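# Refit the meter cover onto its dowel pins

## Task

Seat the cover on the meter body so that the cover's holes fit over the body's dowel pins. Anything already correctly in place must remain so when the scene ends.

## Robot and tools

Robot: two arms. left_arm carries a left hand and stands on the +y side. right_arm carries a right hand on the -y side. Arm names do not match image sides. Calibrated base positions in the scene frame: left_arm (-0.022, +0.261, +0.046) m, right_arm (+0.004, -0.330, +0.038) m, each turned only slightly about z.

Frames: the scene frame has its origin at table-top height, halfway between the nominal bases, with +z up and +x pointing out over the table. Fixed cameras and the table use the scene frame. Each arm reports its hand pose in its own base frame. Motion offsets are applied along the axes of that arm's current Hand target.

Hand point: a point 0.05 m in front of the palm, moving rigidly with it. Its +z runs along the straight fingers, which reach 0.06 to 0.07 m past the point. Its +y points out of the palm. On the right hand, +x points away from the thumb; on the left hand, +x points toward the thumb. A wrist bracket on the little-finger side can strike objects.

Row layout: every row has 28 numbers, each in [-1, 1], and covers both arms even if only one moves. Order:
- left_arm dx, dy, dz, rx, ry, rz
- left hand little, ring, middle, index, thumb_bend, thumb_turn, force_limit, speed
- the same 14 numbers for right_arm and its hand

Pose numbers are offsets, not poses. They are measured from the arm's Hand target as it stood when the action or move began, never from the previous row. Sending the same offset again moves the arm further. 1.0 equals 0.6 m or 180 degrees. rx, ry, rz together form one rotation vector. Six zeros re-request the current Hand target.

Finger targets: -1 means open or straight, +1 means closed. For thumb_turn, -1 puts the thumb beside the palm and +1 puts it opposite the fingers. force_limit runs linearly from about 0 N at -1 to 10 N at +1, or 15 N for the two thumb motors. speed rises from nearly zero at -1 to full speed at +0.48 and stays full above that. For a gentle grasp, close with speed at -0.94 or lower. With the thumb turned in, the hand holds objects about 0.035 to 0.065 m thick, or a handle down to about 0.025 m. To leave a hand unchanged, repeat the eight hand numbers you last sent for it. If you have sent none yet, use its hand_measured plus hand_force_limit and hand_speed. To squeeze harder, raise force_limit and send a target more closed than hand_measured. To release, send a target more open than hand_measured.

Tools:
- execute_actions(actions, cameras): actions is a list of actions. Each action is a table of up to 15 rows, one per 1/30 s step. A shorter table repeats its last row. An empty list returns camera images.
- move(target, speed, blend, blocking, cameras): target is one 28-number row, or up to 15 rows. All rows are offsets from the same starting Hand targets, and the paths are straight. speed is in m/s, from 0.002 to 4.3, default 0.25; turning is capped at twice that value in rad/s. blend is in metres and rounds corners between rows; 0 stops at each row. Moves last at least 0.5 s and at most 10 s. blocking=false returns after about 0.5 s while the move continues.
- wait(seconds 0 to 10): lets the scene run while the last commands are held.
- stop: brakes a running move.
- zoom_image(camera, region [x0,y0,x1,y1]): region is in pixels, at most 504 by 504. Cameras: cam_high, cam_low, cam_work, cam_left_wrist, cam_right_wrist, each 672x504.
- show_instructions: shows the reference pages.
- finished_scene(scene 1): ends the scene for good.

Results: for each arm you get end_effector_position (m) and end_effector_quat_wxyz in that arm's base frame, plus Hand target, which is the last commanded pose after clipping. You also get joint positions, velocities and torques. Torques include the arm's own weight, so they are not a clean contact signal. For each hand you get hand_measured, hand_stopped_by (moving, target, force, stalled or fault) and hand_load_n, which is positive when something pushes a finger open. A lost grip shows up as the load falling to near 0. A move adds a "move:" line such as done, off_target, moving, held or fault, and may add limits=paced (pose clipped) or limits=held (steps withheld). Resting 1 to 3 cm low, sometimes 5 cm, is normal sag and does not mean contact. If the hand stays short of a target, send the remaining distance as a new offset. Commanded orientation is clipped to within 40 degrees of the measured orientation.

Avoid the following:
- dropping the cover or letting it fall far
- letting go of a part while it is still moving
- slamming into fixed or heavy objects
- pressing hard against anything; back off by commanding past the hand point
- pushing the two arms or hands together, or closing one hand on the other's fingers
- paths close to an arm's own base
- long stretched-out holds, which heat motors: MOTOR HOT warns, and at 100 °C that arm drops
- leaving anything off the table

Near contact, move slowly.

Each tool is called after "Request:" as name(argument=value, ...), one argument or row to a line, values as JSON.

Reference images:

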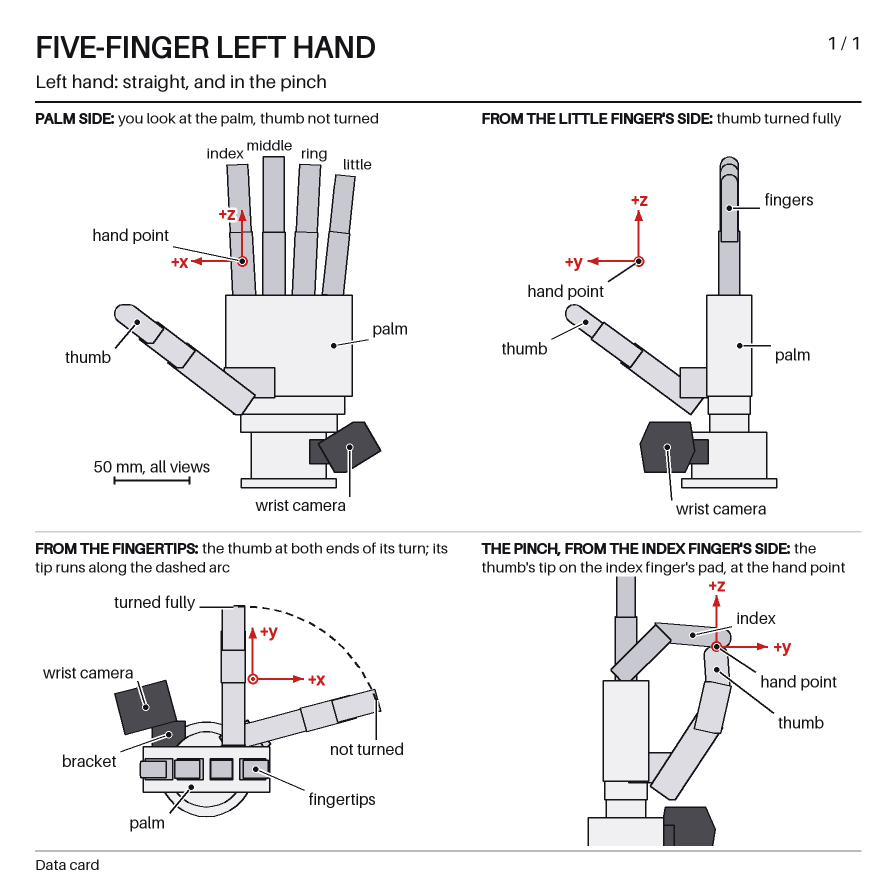

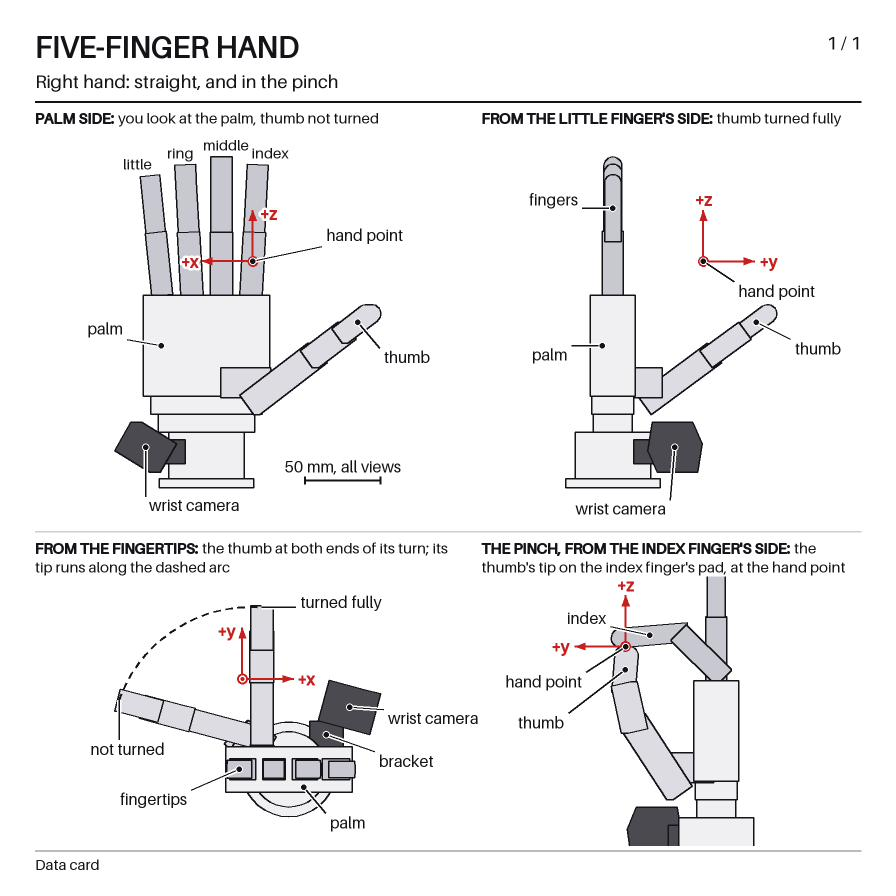

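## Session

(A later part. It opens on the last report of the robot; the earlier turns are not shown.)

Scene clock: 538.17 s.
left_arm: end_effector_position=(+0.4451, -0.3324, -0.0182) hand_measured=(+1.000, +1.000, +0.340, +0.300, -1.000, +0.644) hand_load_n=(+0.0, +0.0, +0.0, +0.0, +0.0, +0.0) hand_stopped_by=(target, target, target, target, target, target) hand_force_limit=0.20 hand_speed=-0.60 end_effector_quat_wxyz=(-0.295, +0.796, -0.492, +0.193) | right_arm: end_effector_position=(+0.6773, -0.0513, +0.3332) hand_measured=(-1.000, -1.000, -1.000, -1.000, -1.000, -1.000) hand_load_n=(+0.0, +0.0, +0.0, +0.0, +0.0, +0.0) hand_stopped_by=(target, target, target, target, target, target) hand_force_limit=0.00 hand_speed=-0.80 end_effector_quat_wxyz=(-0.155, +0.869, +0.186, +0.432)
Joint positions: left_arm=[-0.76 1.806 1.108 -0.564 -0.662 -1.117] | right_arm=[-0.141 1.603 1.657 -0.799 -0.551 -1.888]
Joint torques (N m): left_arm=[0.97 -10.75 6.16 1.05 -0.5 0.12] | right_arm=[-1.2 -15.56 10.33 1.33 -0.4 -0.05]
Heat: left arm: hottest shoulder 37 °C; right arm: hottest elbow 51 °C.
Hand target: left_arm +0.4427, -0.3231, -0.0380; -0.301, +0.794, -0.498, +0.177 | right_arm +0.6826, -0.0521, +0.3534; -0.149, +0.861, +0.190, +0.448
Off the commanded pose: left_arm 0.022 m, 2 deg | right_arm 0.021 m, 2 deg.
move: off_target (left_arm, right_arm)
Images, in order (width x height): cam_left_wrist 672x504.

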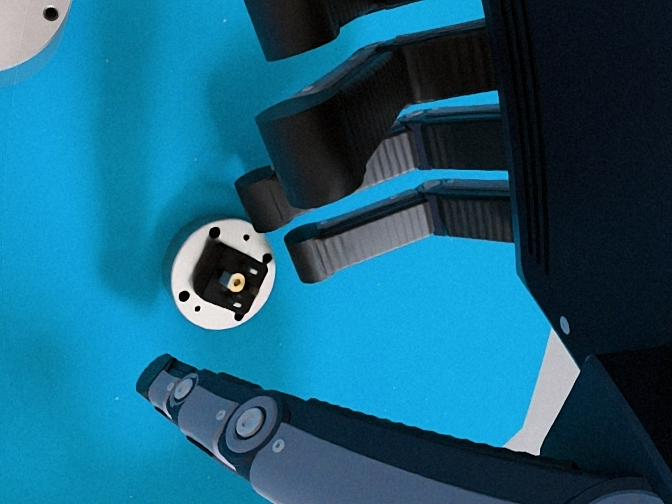

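Request:
move(
  target=[-0.00418,0.0053,0.0062,0.00024,-0.00371,0.00317,1,1,0.34,0.30,-1,0.645,0.2,-0.6,0,0,0,0,0,0,-1,-1,-1,-1,-1,-1,0,-0.8],
  speed=0.04,
  cameras=["cam_left_wrist"],
)

Request:
zoom_image(
  camera="cam_left_wrist",
  region=[150, 200, 330, 370],
)

Scene clock: 540.83 s.
left_arm: end_effector_position=(+0.4449, -0.3302, -0.0227) hand_measured=(+1.000, +1.000, +0.340, +0.300, -1.000, +0.644) hand_load_n=(+0.0, +0.0, +0.0, +0.0, +0.0, +0.0) hand_stopped_by=(target, target, target, target, target, target) hand_force_limit=0.20 hand_speed=-0.60 end_effector_quat_wxyz=(-0.299, +0.795, -0.493, +0.188) | right_arm: end_effector_position=(+0.6773, -0.0513, +0.3332) hand_measured=(-1.000, -1.000, -1.000, -1.000, -1.000, -1.000) hand_load_n=(+0.0, +0.0, +0.0, +0.0, +0.0, +0.0) hand_stopped_by=(target, target, target, target, target, target) hand_force_limit=0.00 hand_speed=-0.80 end_effector_quat_wxyz=(-0.155, +0.869, +0.186, +0.432)
Joint positions: left_arm=[-0.76 1.815 1.108 -0.564 -0.669 -1.116] | right_arm=[-0.141 1.603 1.657 -0.799 -0.551 -1.888]
Joint torques (N m): left_arm=[0.97 -11.4 6.24 0.88 -0.49 0.11] | right_arm=[-1.2 -15.62 10.33 1.32 -0.41 -0.05]
Heat: left arm: hottest shoulder 37 °C; right arm: hottest elbow 51 °C.
Hand target: left_arm +0.4417, -0.3206, -0.0428; -0.305, +0.792, -0.500, +0.171 | right_arm +0.6826, -0.0521, +0.3534; -0.149, +0.861, +0.190, +0.448
Off the commanded pose: left_arm 0.022 m, 2 deg | right_arm 0.021 m, 2 deg.
move: off_target (left_arm, right_arm)
Images, in order (width x height): cam_left_wrist 672x504.

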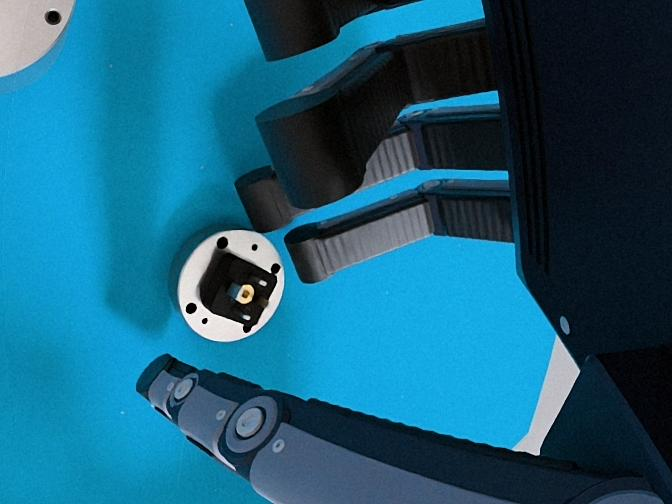

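Scaled by 2.800 from the camera's 672x504 image, which has a finer 960x720 frame.

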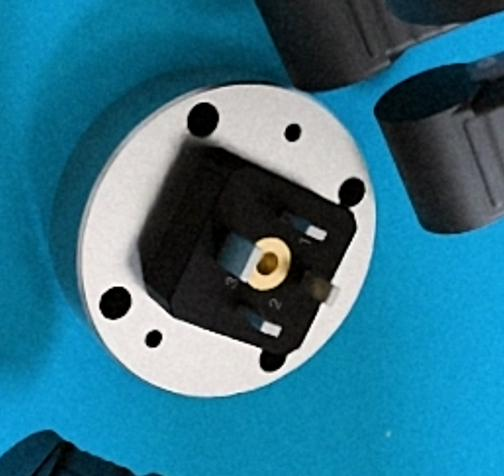

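Request:
move(
  target=[-0.00148,0.0066,0.0069,-0.00043,-0.00091,0.00079,1,1,0.34,0.30,-1,0.645,0.2,-0.6,0,0,0,0,0,0,-1,-1,-1,-1,-1,-1,0,-0.8],
  speed=0.04,
  cameras=["cam_left_wrist"],
)

Request:
zoom_image(
  camera="cam_left_wrist",
  region=[150, 200, 330, 370],
)

Scene clock: 542.50 s.
left_arm: end_effector_position=(+0.4447, -0.3301, -0.0276) hand_measured=(+1.000, +1.000, +0.340, +0.300, -1.000, +0.644) hand_load_n=(+0.0, +0.0, +0.0, +0.0, +0.0, +0.0) hand_stopped_by=(target, target, target, target, target, target) hand_force_limit=0.20 hand_speed=-0.60 end_effector_quat_wxyz=(-0.300, +0.795, -0.494, +0.186) | right_arm: end_effector_position=(+0.6773, -0.0513, +0.3332) hand_measured=(-1.000, -1.000, -1.000, -1.000, -1.000, -1.000) hand_load_n=(+0.0, +0.0, +0.0, +0.0, +0.0, +0.0) hand_stopped_by=(target, target, target, target, target, target) hand_force_limit=0.00 hand_speed=-0.80 end_effector_quat_wxyz=(-0.155, +0.869, +0.186, +0.432)
Joint positions: left_arm=[-0.76 1.825 1.108 -0.559 -0.669 -1.116] | right_arm=[-0.141 1.603 1.657 -0.799 -0.551 -1.888]
Joint torques (N m): left_arm=[1.2 -10.58 5.76 1.13 -0.48 0.11] | right_arm=[-1.2 -15.56 10.33 1.32 -0.4 -0.05]
Heat: left arm: hottest shoulder 37 °C; right arm: hottest elbow 51 °C.
Hand target: left_arm +0.4408, -0.3197, -0.0487; -0.306, +0.792, -0.500, +0.169 | right_arm +0.6826, -0.0521, +0.3534; -0.149, +0.861, +0.190, +0.448
Off the commanded pose: left_arm 0.024 m, 2 deg | right_arm 0.021 m, 2 deg.
move: off_target (left_arm, right_arm)
Images, in order (width x height): cam_left_wrist 672x504.

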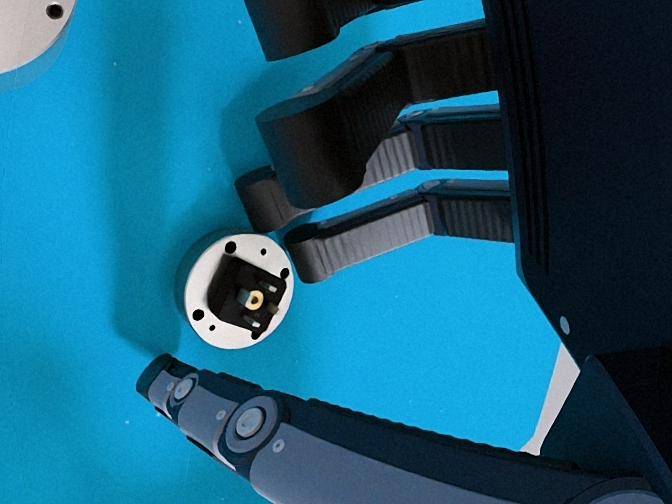

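Scaled by 2.800 from the camera's 672x504 image, which has a finer 960x720 frame.

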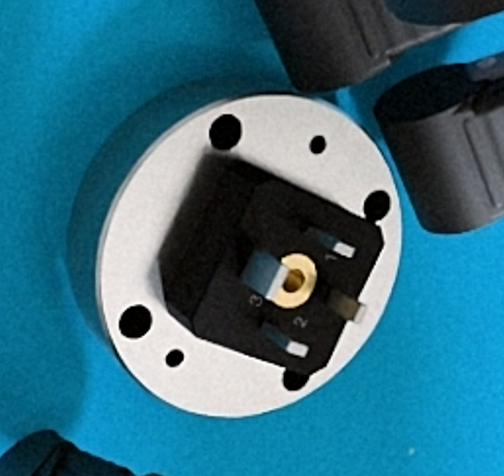

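Request:
move(
  target=[-0.0003,0.00116,0.00096,-0.0002,-0.00041,0.00036,1,1,0.34,0.30,-1,0.645,0.2,-0.6,0,0,0,0,0,0,-1,-1,-1,-1,-1,-1,0,-0.8],
  speed=0.04,
  cameras=[],
)

Scene clock: 544.27 s.
left_arm: end_effector_position=(+0.4446, -0.3300, -0.0279) hand_measured=(+1.000, +1.000, +0.340, +0.300, -1.000, +0.644) hand_load_n=(+0.0, +0.0, +0.0, +0.0, +0.0, +0.0) hand_stopped_by=(target, target, target, target, target, target) hand_force_limit=0.20 hand_speed=-0.60 end_effector_quat_wxyz=(-0.300, +0.795, -0.494, +0.186) | right_arm: end_effector_position=(+0.6773, -0.0513, +0.3332) hand_measured=(-1.000, -1.000, -1.000, -1.000, -1.000, -1.000) hand_load_n=(+0.0, +0.0, +0.0, +0.0, +0.0, +0.0) hand_stopped_by=(target, target, target, target, target, target) hand_force_limit=0.00 hand_speed=-0.80 end_effector_quat_wxyz=(-0.155, +0.869, +0.186, +0.432)
Joint positions: left_arm=[-0.76 1.826 1.108 -0.559 -0.669 -1.116] | right_arm=[-0.141 1.603 1.657 -0.799 -0.551 -1.888]
Joint torques (N m): left_arm=[0.91 -10.75 5.93 1.06 -0.51 0.12] | right_arm=[-1.14 -15.56 10.33 1.32 -0.4 -0.05]
Heat: left arm: hottest shoulder 37 °C; right arm: hottest elbow 51 °C.
Hand target: left_arm +0.4407, -0.3196, -0.0495; -0.306, +0.792, -0.501, +0.168 | right_arm +0.6826, -0.0521, +0.3534; -0.149, +0.861, +0.190, +0.448
Off the commanded pose: left_arm 0.024 m, 2 deg | right_arm 0.021 m, 2 deg.
move: off_target (left_arm, right_arm)
No camera images: "cameras" was empty.

Request:
move(
  target=[0,0,0,0,0,0,1,1,0.34,0.30,-0.58,0.645,0.2,-0.94,0,0,0,0,0,0,-1,-1,-1,-1,-1,-1,0,-0.8],
  speed=0.04,
  cameras=["cam_left_wrist"],
)

Request:
zoom_image(
  camera="cam_left_wrist",
  region=[180, 220, 300, 350],
)

Scene clock: 547.53 s.
left_arm: end_effector_position=(+0.4446, -0.3299, -0.0281) hand_measured=(+1.000, +1.000, +0.340, +0.300, -0.808, +0.644) hand_load_n=(+0.0, +0.0, +1.0, +2.5, +9.0, +1.0) hand_stopped_by=(target, target, target, target, force, target) hand_force_limit=0.20 hand_speed=-0.94 end_effector_quat_wxyz=(-0.300, +0.794, -0.494, +0.186) | right_arm: end_effector_position=(+0.6773, -0.0513, +0.3332) hand_measured=(-1.000, -1.000, -1.000, -1.000, -1.000, -1.000) hand_load_n=(+0.0, +0.0, +0.0, +0.0, +0.0, +0.0) hand_stopped_by=(target, target, target, target, target, target) hand_force_limit=0.00 hand_speed=-0.80 end_effector_quat_wxyz=(-0.155, +0.869, +0.186, +0.432)
Joint positions: left_arm=[-0.76 1.826 1.108 -0.559 -0.669 -1.114] | right_arm=[-0.141 1.603 1.657 -0.799 -0.551 -1.888]
Joint torques (N m): left_arm=[0.5 -10.52 5.86 1.03 -0.51 0.08] | right_arm=[-1.2 -15.5 10.35 1.31 -0.41 -0.06]
Heat: left arm: hottest shoulder 37 °C; right arm: hottest elbow 51 °C.
Hand target: left_arm +0.4406, -0.3196, -0.0495; -0.306, +0.792, -0.501, +0.168 | right_arm +0.6826, -0.0521, +0.3534; -0.149, +0.861, +0.190, +0.448
Off the commanded pose: left_arm 0.024 m, 2 deg | right_arm 0.021 m, 2 deg.
move: off_target (left_arm, right_arm)
Images, in order (width x height): cam_left_wrist 672x504.

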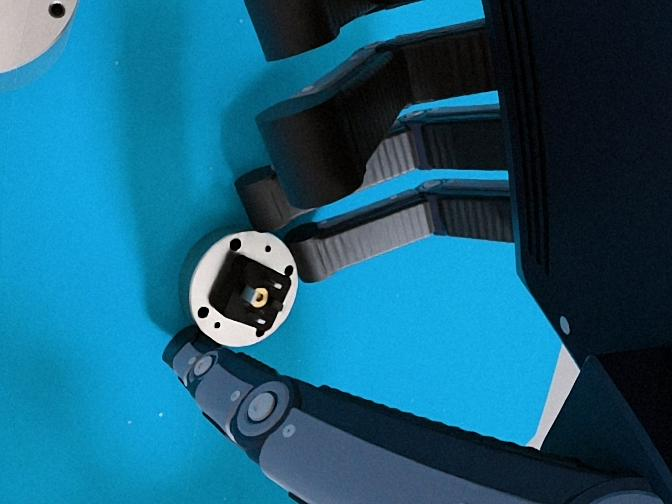

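Scaled by 3.877 from the camera's 672x504 image, which has a finer 960x720 frame.

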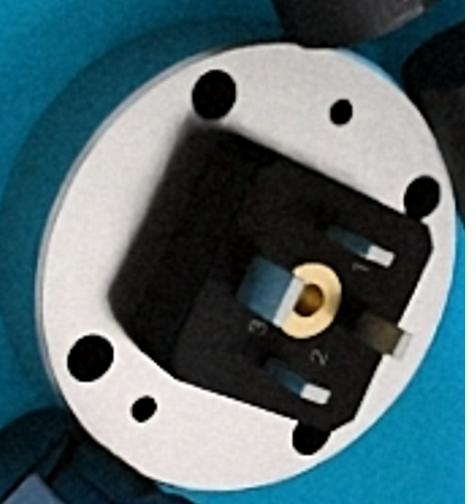

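Request:
move(
  target=[0,0,0,0,0,0,1,1,0.35,0.36,-0.58,0.645,0.2,-0.94,0,0,0,0,0,0,-1,-1,-1,-1,-1,-1,0,-0.8],
  speed=0.04,
  cameras=["cam_left_wrist"],
)

Request:
zoom_image(
  camera="cam_left_wrist",
  region=[180, 220, 300, 350],
)

Scene clock: 548.93 s.
left_arm: end_effector_position=(+0.4447, -0.3298, -0.0281) hand_measured=(+1.000, +1.000, +0.350, +0.314, -0.810, +0.644) hand_load_n=(+0.0, +0.0, +1.0, +6.0, +12.0, +1.5) hand_stopped_by=(target, target, target, force, force, target) hand_force_limit=0.20 hand_speed=-0.94 end_effector_quat_wxyz=(-0.301, +0.794, -0.494, +0.186) | right_arm: end_effector_position=(+0.6773, -0.0513, +0.3332) hand_measured=(-1.000, -1.000, -1.000, -1.000, -1.000, -1.000) hand_load_n=(+0.0, +0.0, +0.0, +0.0, +0.0, +0.0) hand_stopped_by=(target, target, target, target, target, target) hand_force_limit=0.00 hand_speed=-0.80 end_effector_quat_wxyz=(-0.155, +0.869, +0.186, +0.432)
Joint positions: left_arm=[-0.76 1.826 1.108 -0.559 -0.67 -1.114] | right_arm=[-0.141 1.603 1.657 -0.799 -0.551 -1.888]
Joint torques (N m): left_arm=[1.14 -10.4 5.86 1.03 -0.47 0.11] | right_arm=[-1.26 -15.62 10.33 1.33 -0.41 -0.05]
Heat: left arm: hottest shoulder 37 °C; right arm: hottest elbow 51 °C.
Hand target: left_arm +0.4407, -0.3196, -0.0494; -0.306, +0.792, -0.501, +0.168 | right_arm +0.6826, -0.0521, +0.3534; -0.149, +0.861, +0.190, +0.448
Off the commanded pose: left_arm 0.024 m, 2 deg | right_arm 0.021 m, 2 deg.
move: off_target (left_arm, right_arm)
Images, in order (width x height): cam_left_wrist 672x504.

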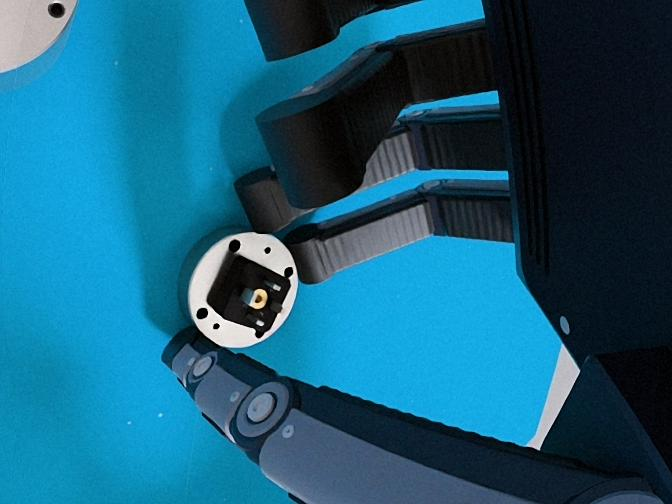

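Scaled by 3.877 from the camera's 672x504 image, which has a finer 960x720 frame.

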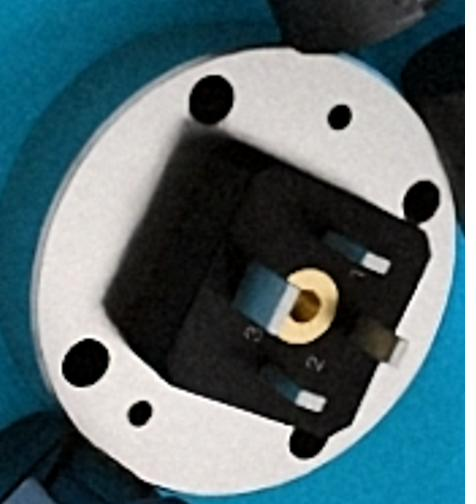

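Request:
move(
  target=[0,0,0,0,0,0,1,1,0.38,0.36,-0.58,0.645,-0.2,-0.94,0,0,0,0,0,0,-1,-1,-1,-1,-1,-1,0,-0.8],
  speed=0.04,
  cameras=["cam_left_wrist"],
)

Request:
zoom_image(
  camera="cam_left_wrist",
  region=[180, 220, 300, 350],
)

Scene clock: 550.07 s.
left_arm: end_effector_position=(+0.4447, -0.3297, -0.0281) hand_measured=(+1.000, +1.000, +0.380, +0.314, -0.810, +0.644) hand_load_n=(+0.0, +0.0, +3.0, +5.0, +13.0, +2.5) hand_stopped_by=(target, target, target, force, force, target) hand_force_limit=-0.20 hand_speed=-0.94 end_effector_quat_wxyz=(-0.301, +0.794, -0.494, +0.186) | right_arm: end_effector_position=(+0.6773, -0.0513, +0.3332) hand_measured=(-1.000, -1.000, -1.000, -1.000, -1.000, -1.000) hand_load_n=(+0.0, +0.0, +0.0, +0.0, +0.0, +0.0) hand_stopped_by=(target, target, target, target, target, target) hand_force_limit=0.00 hand_speed=-0.80 end_effector_quat_wxyz=(-0.155, +0.869, +0.186, +0.432)
Joint positions: left_arm=[-0.76 1.826 1.108 -0.559 -0.67 -1.114] | right_arm=[-0.141 1.603 1.657 -0.799 -0.551 -1.888]
Joint torques (N m): left_arm=[0.97 -10.93 5.9 1.03 -0.45 0.1] | right_arm=[-1.14 -15.56 10.33 1.32 -0.41 -0.05]
Heat: left arm: hottest shoulder 37 °C; right arm: hottest elbow 51 °C.
Hand target: left_arm +0.4407, -0.3196, -0.0494; -0.306, +0.792, -0.501, +0.168 | right_arm +0.6826, -0.0521, +0.3534; -0.149, +0.861, +0.190, +0.448
Off the commanded pose: left_arm 0.024 m, 2 deg | right_arm 0.021 m, 2 deg.
move: off_target (left_arm, right_arm)
Images, in order (width x height): cam_left_wrist 672x504.

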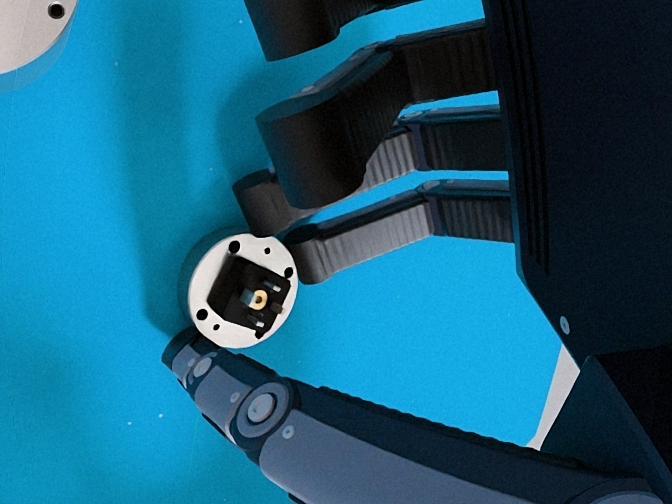

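Scaled by 3.877 from the camera's 672x504 image, which has a finer 960x720 frame.

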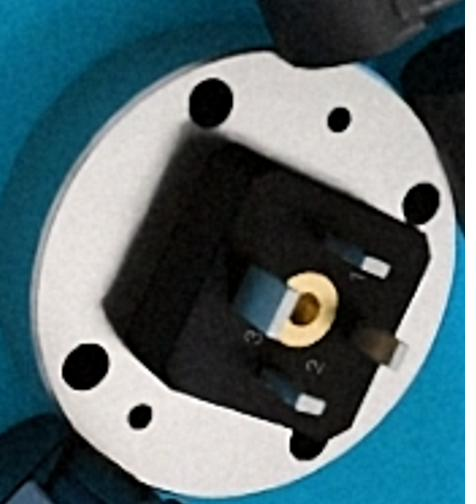

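Request:
move(
  target=[
    [-0.00539,-0.0871,-0.10088,0,0,0,1,1,0.38,0.36,-0.58,0.645,-0.2,-0.94,0,0,0,0,0,0,-1,-1,-1,-1,-1,-1,0,-0.8],
    [-0.07838,-0.12185,-0.17585,0.00372,0.1447,0.15377,1,1,0.38,0.36,-0.58,0.645,-0.2,-0.94,0,0,0,0,0,0,-1,-1,-1,-1,-1,-1,0,-0.8],
  ],
  speed=[0.05,0.08],
  blend=[0.01,0],
  cameras=["cam_left_wrist"],
)

Scene clock: 560.67 s.
left_arm: end_effector_position=(+0.4078, -0.2925, +0.0750) hand_measured=(+1.000, +1.000, +0.380, +0.314, -0.810, +0.644) hand_load_n=(+0.0, +0.0, +2.0, +5.5, +12.5, +2.5) hand_stopped_by=(target, target, target, force, force, target) hand_force_limit=-0.20 hand_speed=-0.94 end_effector_quat_wxyz=(+0.218, -0.593, +0.731, -0.257) | right_arm: end_effector_position=(+0.6773, -0.0513, +0.3332) hand_measured=(-1.000, -1.000, -1.000, -1.000, -1.000, -1.000) hand_load_n=(+0.0, +0.0, +0.0, +0.0, +0.5, +0.0) hand_stopped_by=(target, target, target, target, target, target) hand_force_limit=0.00 hand_speed=-0.80 end_effector_quat_wxyz=(-0.155, +0.869, +0.186, +0.432)
Joint positions: left_arm=[-0.634 1.455 0.931 -0.409 -0.278 -0.334] | right_arm=[-0.141 1.603 1.657 -0.799 -0.551 -1.888]
Joint torques (N m): left_arm=[1.38 -10.87 7.46 1.81 -0.04 0.11] | right_arm=[-1.2 -15.56 10.33 1.32 -0.41 -0.05]
Heat: left arm: hottest shoulder 37 °C; right arm: hottest elbow 51 °C.
Hand target: left_arm +0.4100, -0.2881, +0.0800; +0.222, -0.591, +0.728, -0.266 | right_arm +0.6826, -0.0521, +0.3534; -0.149, +0.861, +0.190, +0.448
Off the commanded pose: left_arm 0.007 m, 1 deg | right_arm 0.021 m, 2 deg.
move: off_target (right_arm)
Images, in order (width x height): cam_left_wrist 672x504.

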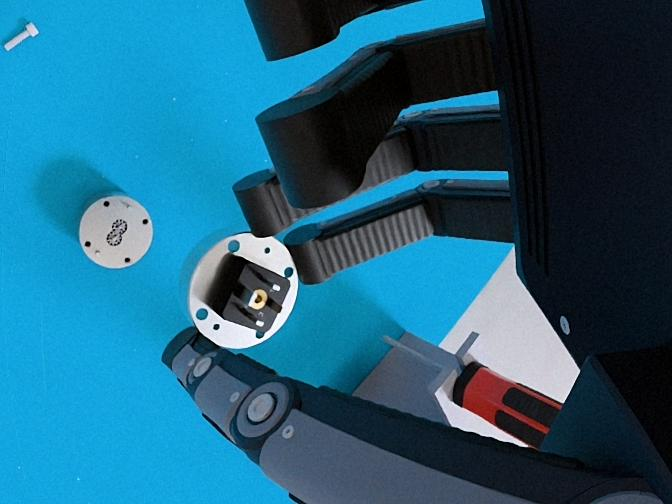

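Request:
move(
  target=[
    [-0.015007,0.111962,0.077473,0,0,0,1,1,0.38,0.36,-0.58,0.645,-0.2,-0.94,0,0,0,0,0,0,-1,-1,-1,-1,-1,-1,0,-0.8],
    [-0.015297,0.129348,0.096563,0,0,0,1,1,0.38,0.36,-0.58,0.645,-0.2,-0.94,0,0,0,0,0,0,-1,-1,-1,-1,-1,-1,0,-0.8],
  ],
  speed=[0.05,0.03],
  blend=[0.004,0],
  cameras=["cam_work","cam_left_wrist"],
)

Scene clock: 566.33 s.
left_arm: end_effector_position=(+0.3919, -0.2805, -0.0017) hand_measured=(+1.000, +1.000, +0.380, +0.314, -0.810, +0.644) hand_load_n=(+0.0, +0.0, +2.0, +5.5, +12.5, +2.5) hand_stopped_by=(target, target, target, force, force, target) hand_force_limit=-0.20 hand_speed=-0.94 end_effector_quat_wxyz=(+0.222, -0.591, +0.725, -0.275) | right_arm: end_effector_position=(+0.6773, -0.0513, +0.3332) hand_measured=(-1.000, -1.000, -1.000, -1.000, -1.000, -1.000) hand_load_n=(+0.0, -0.5, +0.0, +0.0, +0.0, +0.0) hand_stopped_by=(target, target, target, target, target, target) hand_force_limit=0.00 hand_speed=-0.80 end_effector_quat_wxyz=(-0.155, +0.869, +0.186, +0.432)
Joint positions: left_arm=[-0.633 1.536 0.752 -0.111 -0.276 -0.332] | right_arm=[-0.141 1.603 1.657 -0.799 -0.551 -1.888]
Joint torques (N m): left_arm=[0.62 -7.94 6.24 1.77 -0.02 0.1] | right_arm=[-1.2 -15.56 10.33 1.33 -0.41 -0.05]
Heat: left arm: hottest shoulder 37 °C; right arm: hottest elbow 51 °C.
Hand target: left_arm +0.3911, -0.2740, -0.0144; +0.222, -0.591, +0.728, -0.266 | right_arm +0.6826, -0.0521, +0.3534; -0.149, +0.861, +0.190, +0.448
Off the commanded pose: left_arm 0.014 m, 1 deg | right_arm 0.021 m, 2 deg.
move: off_target (left_arm, right_arm)
Images, in order (width x height): cam_work 672x504, cam_left_wrist 672x504.

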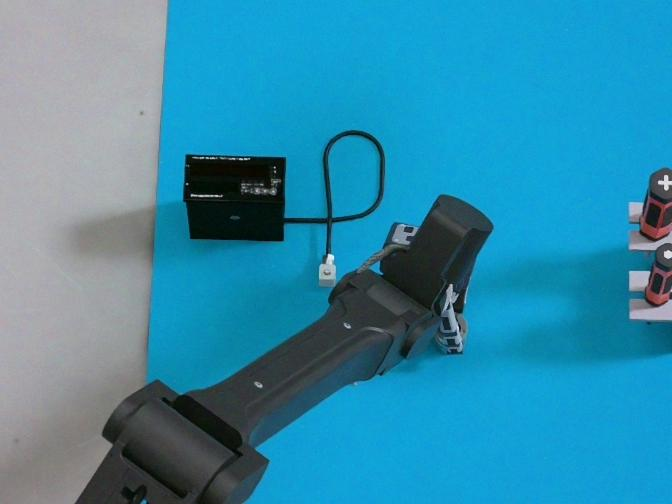

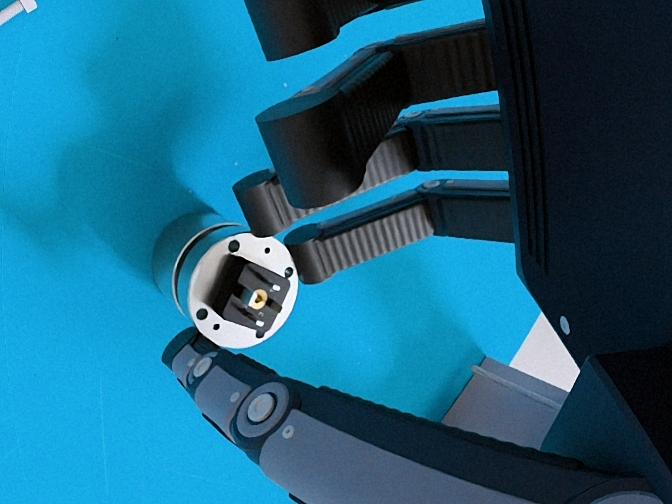

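Request:
zoom_image(
  camera="cam_work",
  region=[440, 305, 480, 345],
)

Request:
zoom_image(
  camera="cam_left_wrist",
  region=[180, 220, 300, 350],
)

Scaled by 12.600 from the camera's 672x504 image, which has a finer 960x720 frame.

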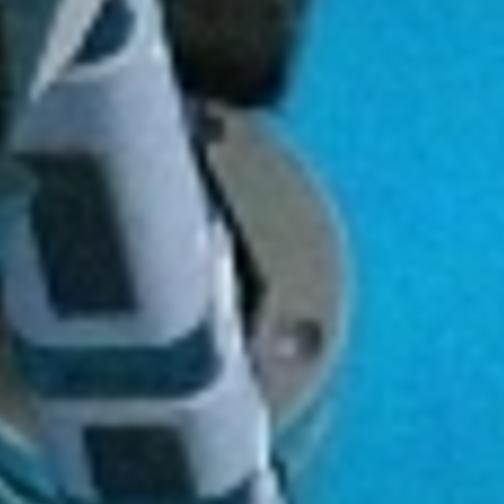

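Scaled by 3.877 from the camera's 672x504 image, which has a finer 960x720 frame.

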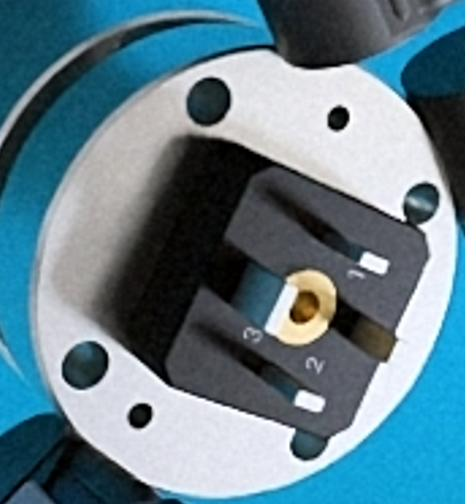

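Request:
zoom_image(
  camera="cam_work",
  region=[458, 325, 470, 337],
)

Request:
zoom_image(
  camera="cam_work",
  region=[451, 308, 463, 320],
)

Scaled by 42.000 from the camera's 672x504 image, which has a finer 960x720 frame.

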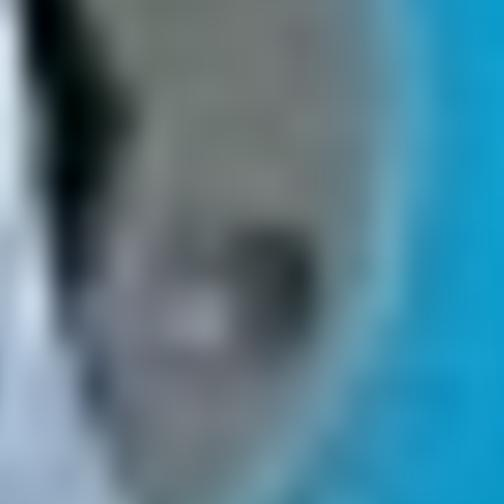

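Scaled by 42.000 from the camera's 672x504 image, which has a finer 960x720 frame.

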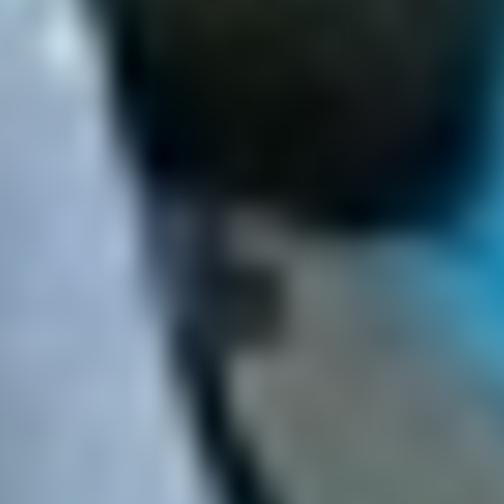

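Request:
move(
  target=[0.000264,0.000029,0.001944,0.00046,0.000086,-0.00023,1,1,0.38,0.36,-0.58,0.645,-0.2,-0.94,0,0,0,0,0,0,-1,-1,-1,-1,-1,-1,0,-0.8],
  speed=0.01,
  cameras=["cam_work","cam_left_wrist"],
)

Request:
zoom_image(
  camera="cam_work",
  region=[440, 305, 480, 345],
)

Request:
zoom_image(
  camera="cam_left_wrist",
  region=[180, 220, 300, 350],
)

Request:
zoom_image(
  camera="cam_work",
  region=[458, 325, 470, 337],
)

Request:
zoom_image(
  camera="cam_work",
  region=[451, 308, 463, 320],
)

Scene clock: 570.57 s.
left_arm: end_effector_position=(+0.3926, -0.2808, -0.0022) hand_measured=(+1.000, +1.000, +0.380, +0.314, -0.810, +0.644) hand_load_n=(+0.0, +0.0, +2.0, +5.5, +12.5, +2.5) hand_stopped_by=(target, target, target, force, force, target) hand_force_limit=-0.20 hand_speed=-0.94 end_effector_quat_wxyz=(+0.222, -0.591, +0.725, -0.276) | right_arm: end_effector_position=(+0.6773, -0.0513, +0.3332) hand_measured=(-1.000, -1.000, -1.000, -1.000, -1.000, -1.000) hand_load_n=(+0.0, +0.0, +0.0, +0.0, +0.0, +0.0) hand_stopped_by=(target, target, target, target, target, target) hand_force_limit=0.00 hand_speed=-0.80 end_effector_quat_wxyz=(-0.155, +0.869, +0.186, +0.432)
Joint positions: left_arm=[-0.633 1.538 0.752 -0.106 -0.276 -0.332] | right_arm=[-0.141 1.603 1.657 -0.799 -0.551 -1.888]
Joint torques (N m): left_arm=[1.08 -7.47 6.34 1.87 -0.02 0.09] | right_arm=[-1.14 -15.56 10.33 1.32 -0.41 -0.05]
Heat: left arm: hottest shoulder 37 °C; right arm: hottest elbow 51 °C.
Hand target: left_arm +0.3918, -0.2743, -0.0153; +0.222, -0.591, +0.728, -0.267 | right_arm +0.6826, -0.0521, +0.3534; -0.149, +0.861, +0.190, +0.448
Off the commanded pose: left_arm 0.015 m, 1 deg | right_arm 0.021 m, 2 deg.
move: off_target (left_arm, right_arm)
Images, in order (width x height): cam_work 672x504, cam_left_wrist 672x504.

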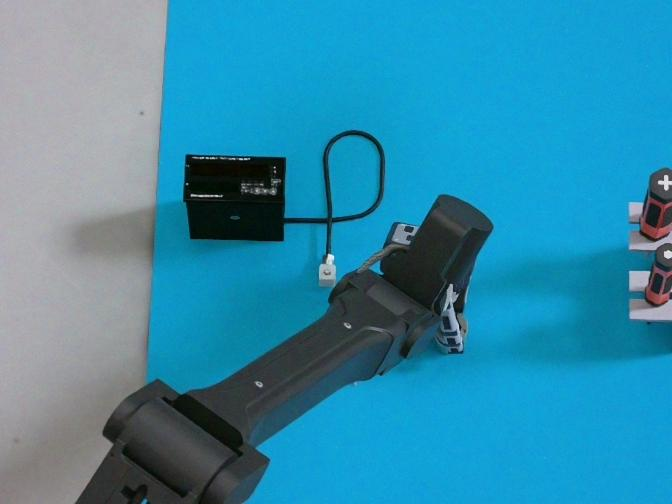

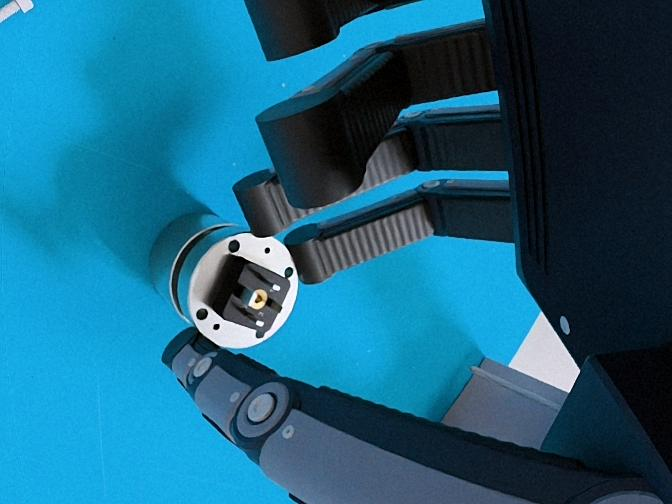

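Scaled by 12.600 from the camera's 672x504 image, which has a finer 960x720 frame.

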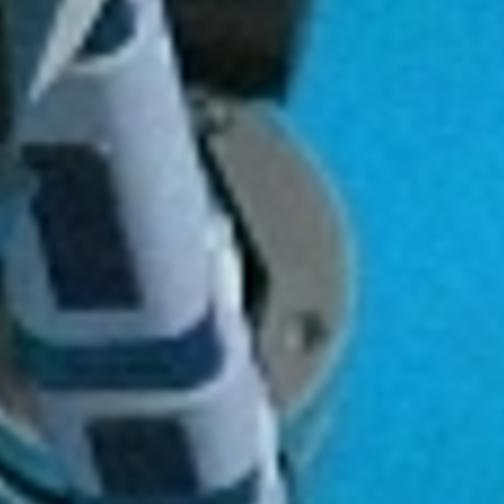

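Scaled by 3.877 from the camera's 672x504 image, which has a finer 960x720 frame.

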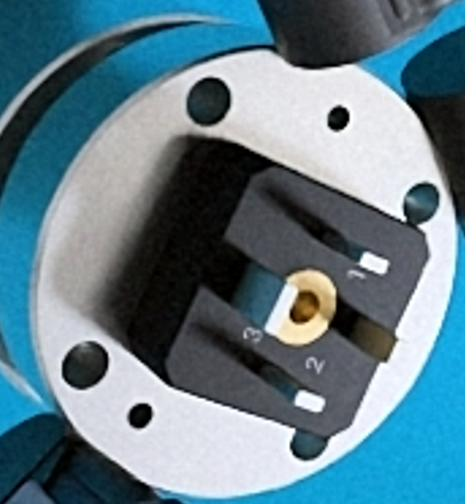

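Scaled by 42.000 from the camera's 672x504 image, which has a finer 960x720 frame.

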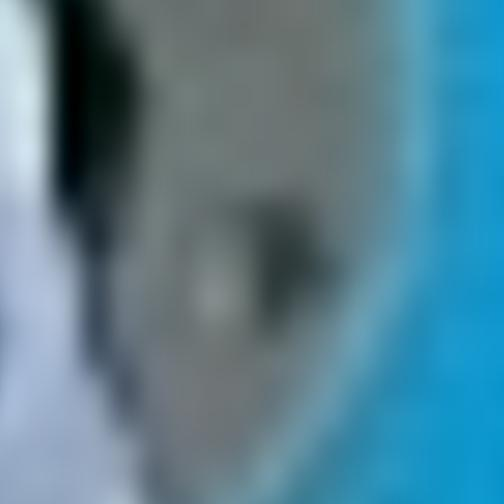

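Scaled by 42.000 from the camera's 672x504 image, which has a finer 960x720 frame.

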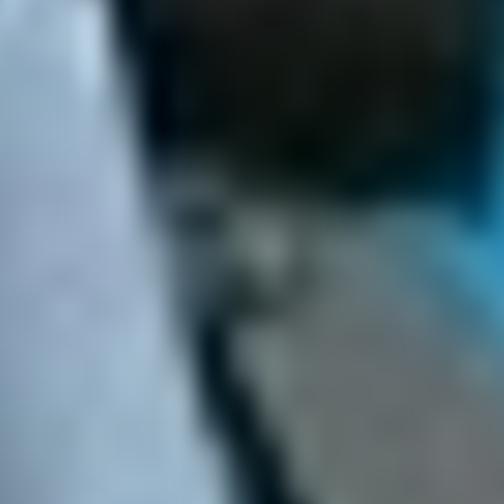

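Request:
move(
  target=[0.000034,0.00249,0.002908,-0.000792,-0.000276,0.000245,1,1,0.38,0.36,-0.58,0.645,-0.2,-0.94,0,0,0,0,0,0,-1,-1,-1,-1,-1,-1,0,-0.8],
  speed=0.01,
  cameras=["cam_work","cam_left_wrist"],
)

Request:
zoom_image(
  camera="cam_work",
  region=[440, 305, 480, 345],
)

Request:
zoom_image(
  camera="cam_left_wrist",
  region=[180, 220, 300, 350],
)

Request:
zoom_image(
  camera="cam_work",
  region=[458, 325, 470, 337],
)

Scene clock: 573.73 s.
left_arm: end_effector_position=(+0.3929, -0.2811, -0.0030) hand_measured=(+1.000, +1.000, +0.380, +0.314, -0.810, +0.644) hand_load_n=(+0.0, +0.0, +1.5, +5.5, +12.5, +2.5) hand_stopped_by=(target, target, target, force, force, target) hand_force_limit=-0.20 hand_speed=-0.94 end_effector_quat_wxyz=(+0.222, -0.591, +0.725, -0.276) | right_arm: end_effector_position=(+0.6773, -0.0513, +0.3332) hand_measured=(-1.000, -1.000, -1.000, -1.000, -1.000, -1.000) hand_load_n=(+0.0, +0.0, +0.0, +0.0, +0.0, +0.0) hand_stopped_by=(target, target, target, target, target, target) hand_force_limit=0.00 hand_speed=-0.80 end_effector_quat_wxyz=(-0.155, +0.869, +0.186, +0.432)
Joint positions: left_arm=[-0.633 1.541 0.752 -0.103 -0.276 -0.332] | right_arm=[-0.141 1.603 1.657 -0.799 -0.551 -1.888]
Joint torques (N m): left_arm=[1.2 -7.47 6.23 1.85 -0.04 0.09] | right_arm=[-1.2 -15.56 10.33 1.33 -0.41 -0.06]
Heat: left arm: hottest shoulder 37 °C; right arm: hottest elbow 51 °C.
Hand target: left_arm +0.3917, -0.2743, -0.0176; +0.222, -0.591, +0.729, -0.266 | right_arm +0.6826, -0.0521, +0.3534; -0.149, +0.861, +0.190, +0.448
Off the commanded pose: left_arm 0.016 m, 1 deg | right_arm 0.021 m, 2 deg.
move: off_target (left_arm, right_arm)
Images, in order (width x height): cam_work 672x504, cam_left_wrist 672x504.

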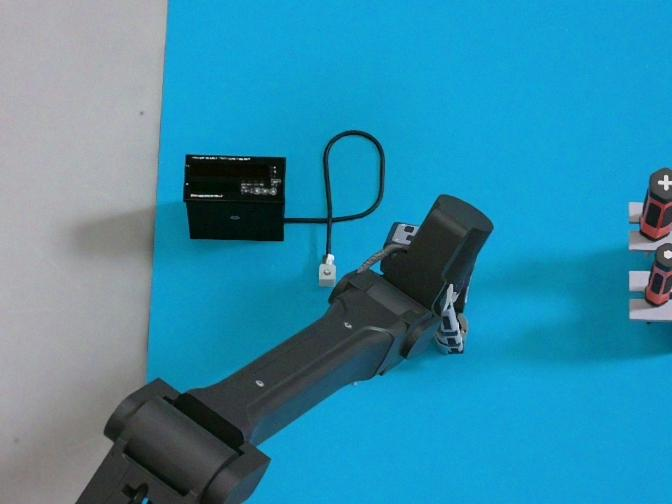

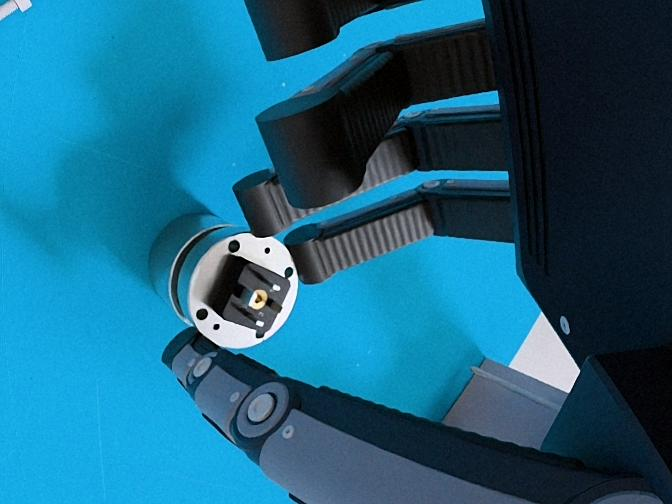

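Scaled by 12.600 from the camera's 672x504 image, which has a finer 960x720 frame.

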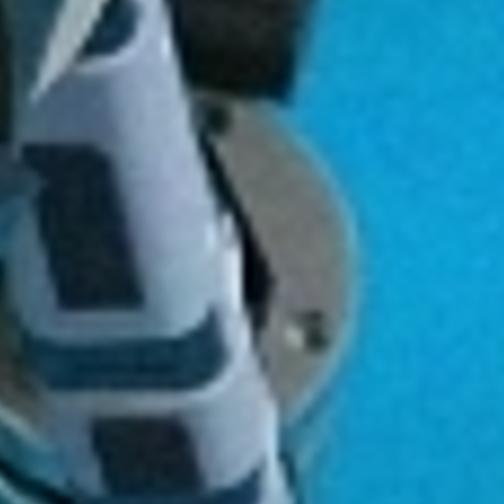

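Scaled by 3.877 from the camera's 672x504 image, which has a finer 960x720 frame.

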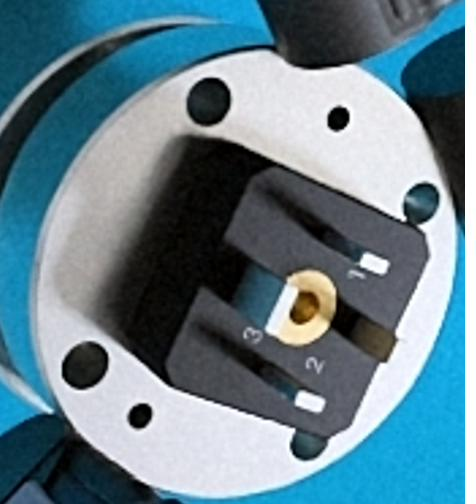

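Scaled by 42.000 from the camera's 672x504 image, which has a finer 960x720 frame.

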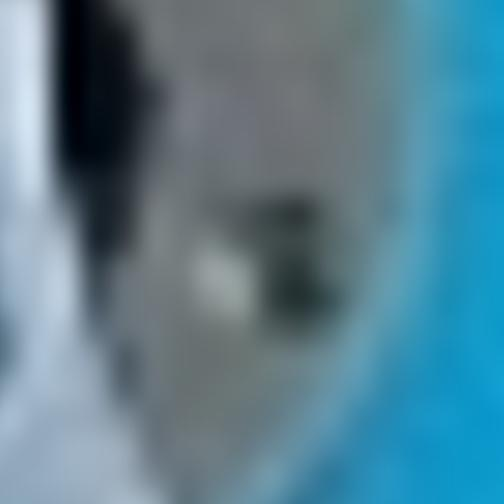

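Request:
move(
  target=[-0.000466,0.003882,0.002863,-0.001729,-0.000602,0.000536,1,1,0.38,0.36,-0.58,0.645,-0.2,-0.94,0,0,0,0,0,0,-1,-1,-1,-1,-1,-1,0,-0.8],
  speed=0.01,
  cameras=["cam_work","cam_left_wrist"],
)

Request:
zoom_image(
  camera="cam_work",
  region=[440, 305, 480, 345],
)

Request:
zoom_image(
  camera="cam_left_wrist",
  region=[180, 220, 300, 350],
)

Request:
zoom_image(
  camera="cam_work",
  region=[458, 325, 470, 337],
)

Scene clock: 578.23 s.
left_arm: end_effector_position=(+0.3929, -0.2811, -0.0033) hand_measured=(+1.000, +1.000, +0.380, +0.314, -0.810, +0.644) hand_load_n=(+0.0, +0.0, +1.5, +5.0, +12.5, +2.5) hand_stopped_by=(target, target, target, force, force, target) hand_force_limit=-0.20 hand_speed=-0.94 end_effector_quat_wxyz=(+0.222, -0.591, +0.725, -0.276) | right_arm: end_effector_position=(+0.6773, -0.0513, +0.3332) hand_measured=(-1.000, -1.000, -1.000, -1.000, -1.000, -1.000) hand_load_n=(+0.0, +0.0, +0.0, +0.0, +0.0, +0.0) hand_stopped_by=(target, target, target, target, target, target) hand_force_limit=0.00 hand_speed=-0.80 end_effector_quat_wxyz=(-0.155, +0.869, +0.186, +0.432)
Joint positions: left_arm=[-0.633 1.542 0.752 -0.103 -0.276 -0.332] | right_arm=[-0.141 1.603 1.657 -0.799 -0.551 -1.888]
Joint torques (N m): left_arm=[1.2 -7.24 6.5 1.91 -0.05 0.1] | right_arm=[-1.14 -15.5 10.3 1.32 -0.41 -0.05]
Heat: left arm: hottest shoulder 37 °C; right arm: hottest elbow 51 °C.
Hand target: left_arm +0.3912, -0.2739, -0.0205; +0.221, -0.591, +0.730, -0.263 | right_arm +0.6826, -0.0521, +0.3534; -0.149, +0.861, +0.190, +0.448
Off the commanded pose: left_arm 0.019 m, 2 deg | right_arm 0.021 m, 2 deg.
move: off_target (left_arm, right_arm)
Images, in order (width x height): cam_work 672x504, cam_left_wrist 672x504.

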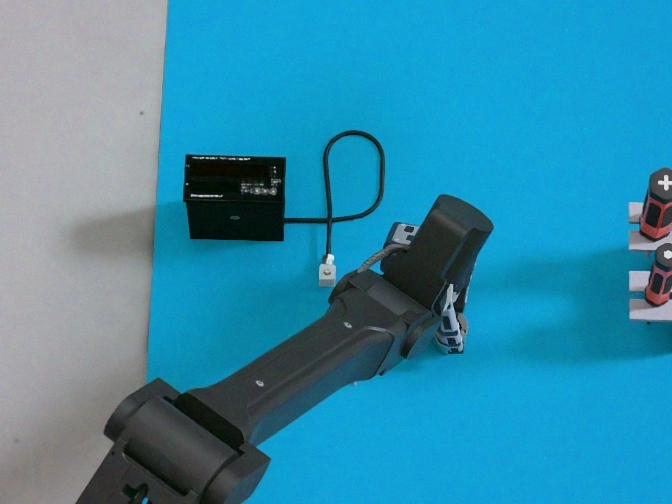

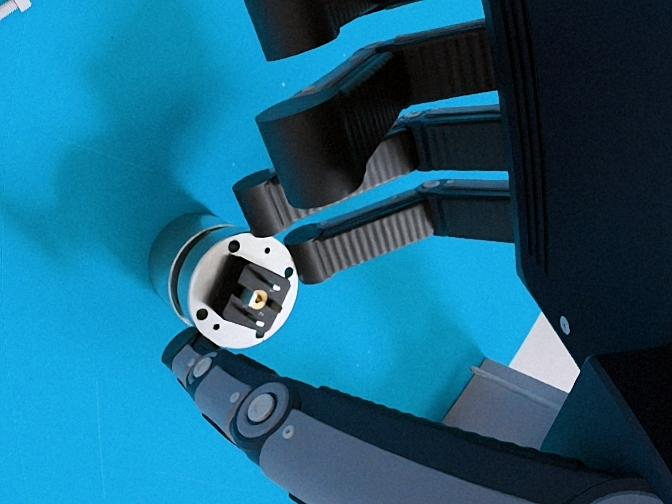

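Scaled by 12.600 from the camera's 672x504 image, which has a finer 960x720 frame.

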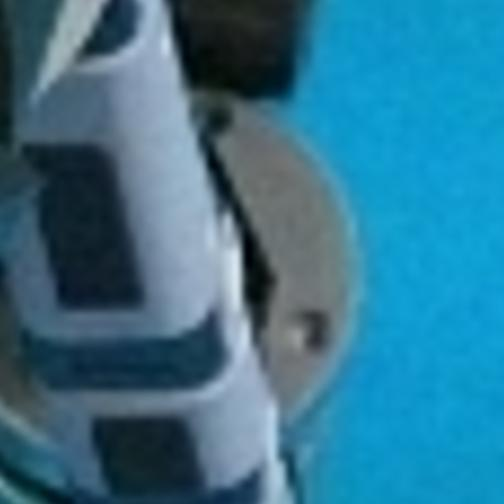

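Scaled by 3.877 from the camera's 672x504 image, which has a finer 960x720 frame.

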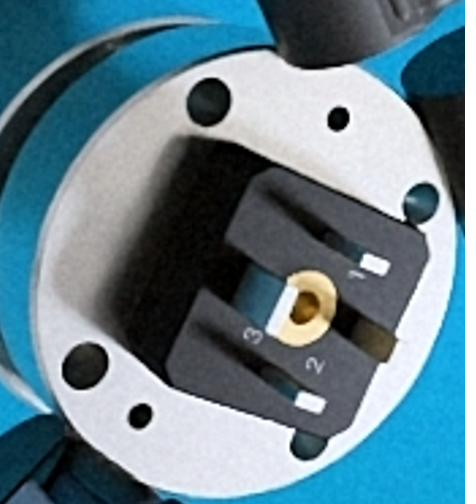

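Scaled by 42.000 from the camera's 672x504 image, which has a finer 960x720 frame.

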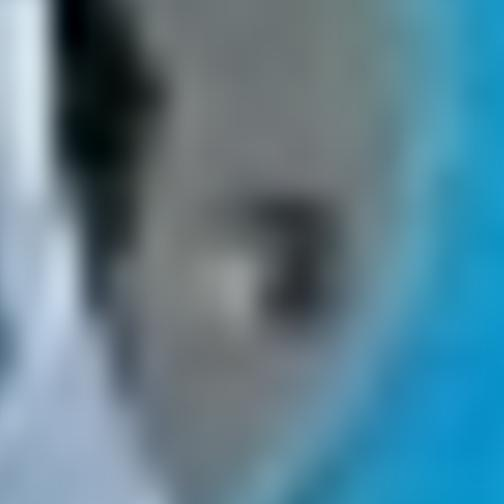

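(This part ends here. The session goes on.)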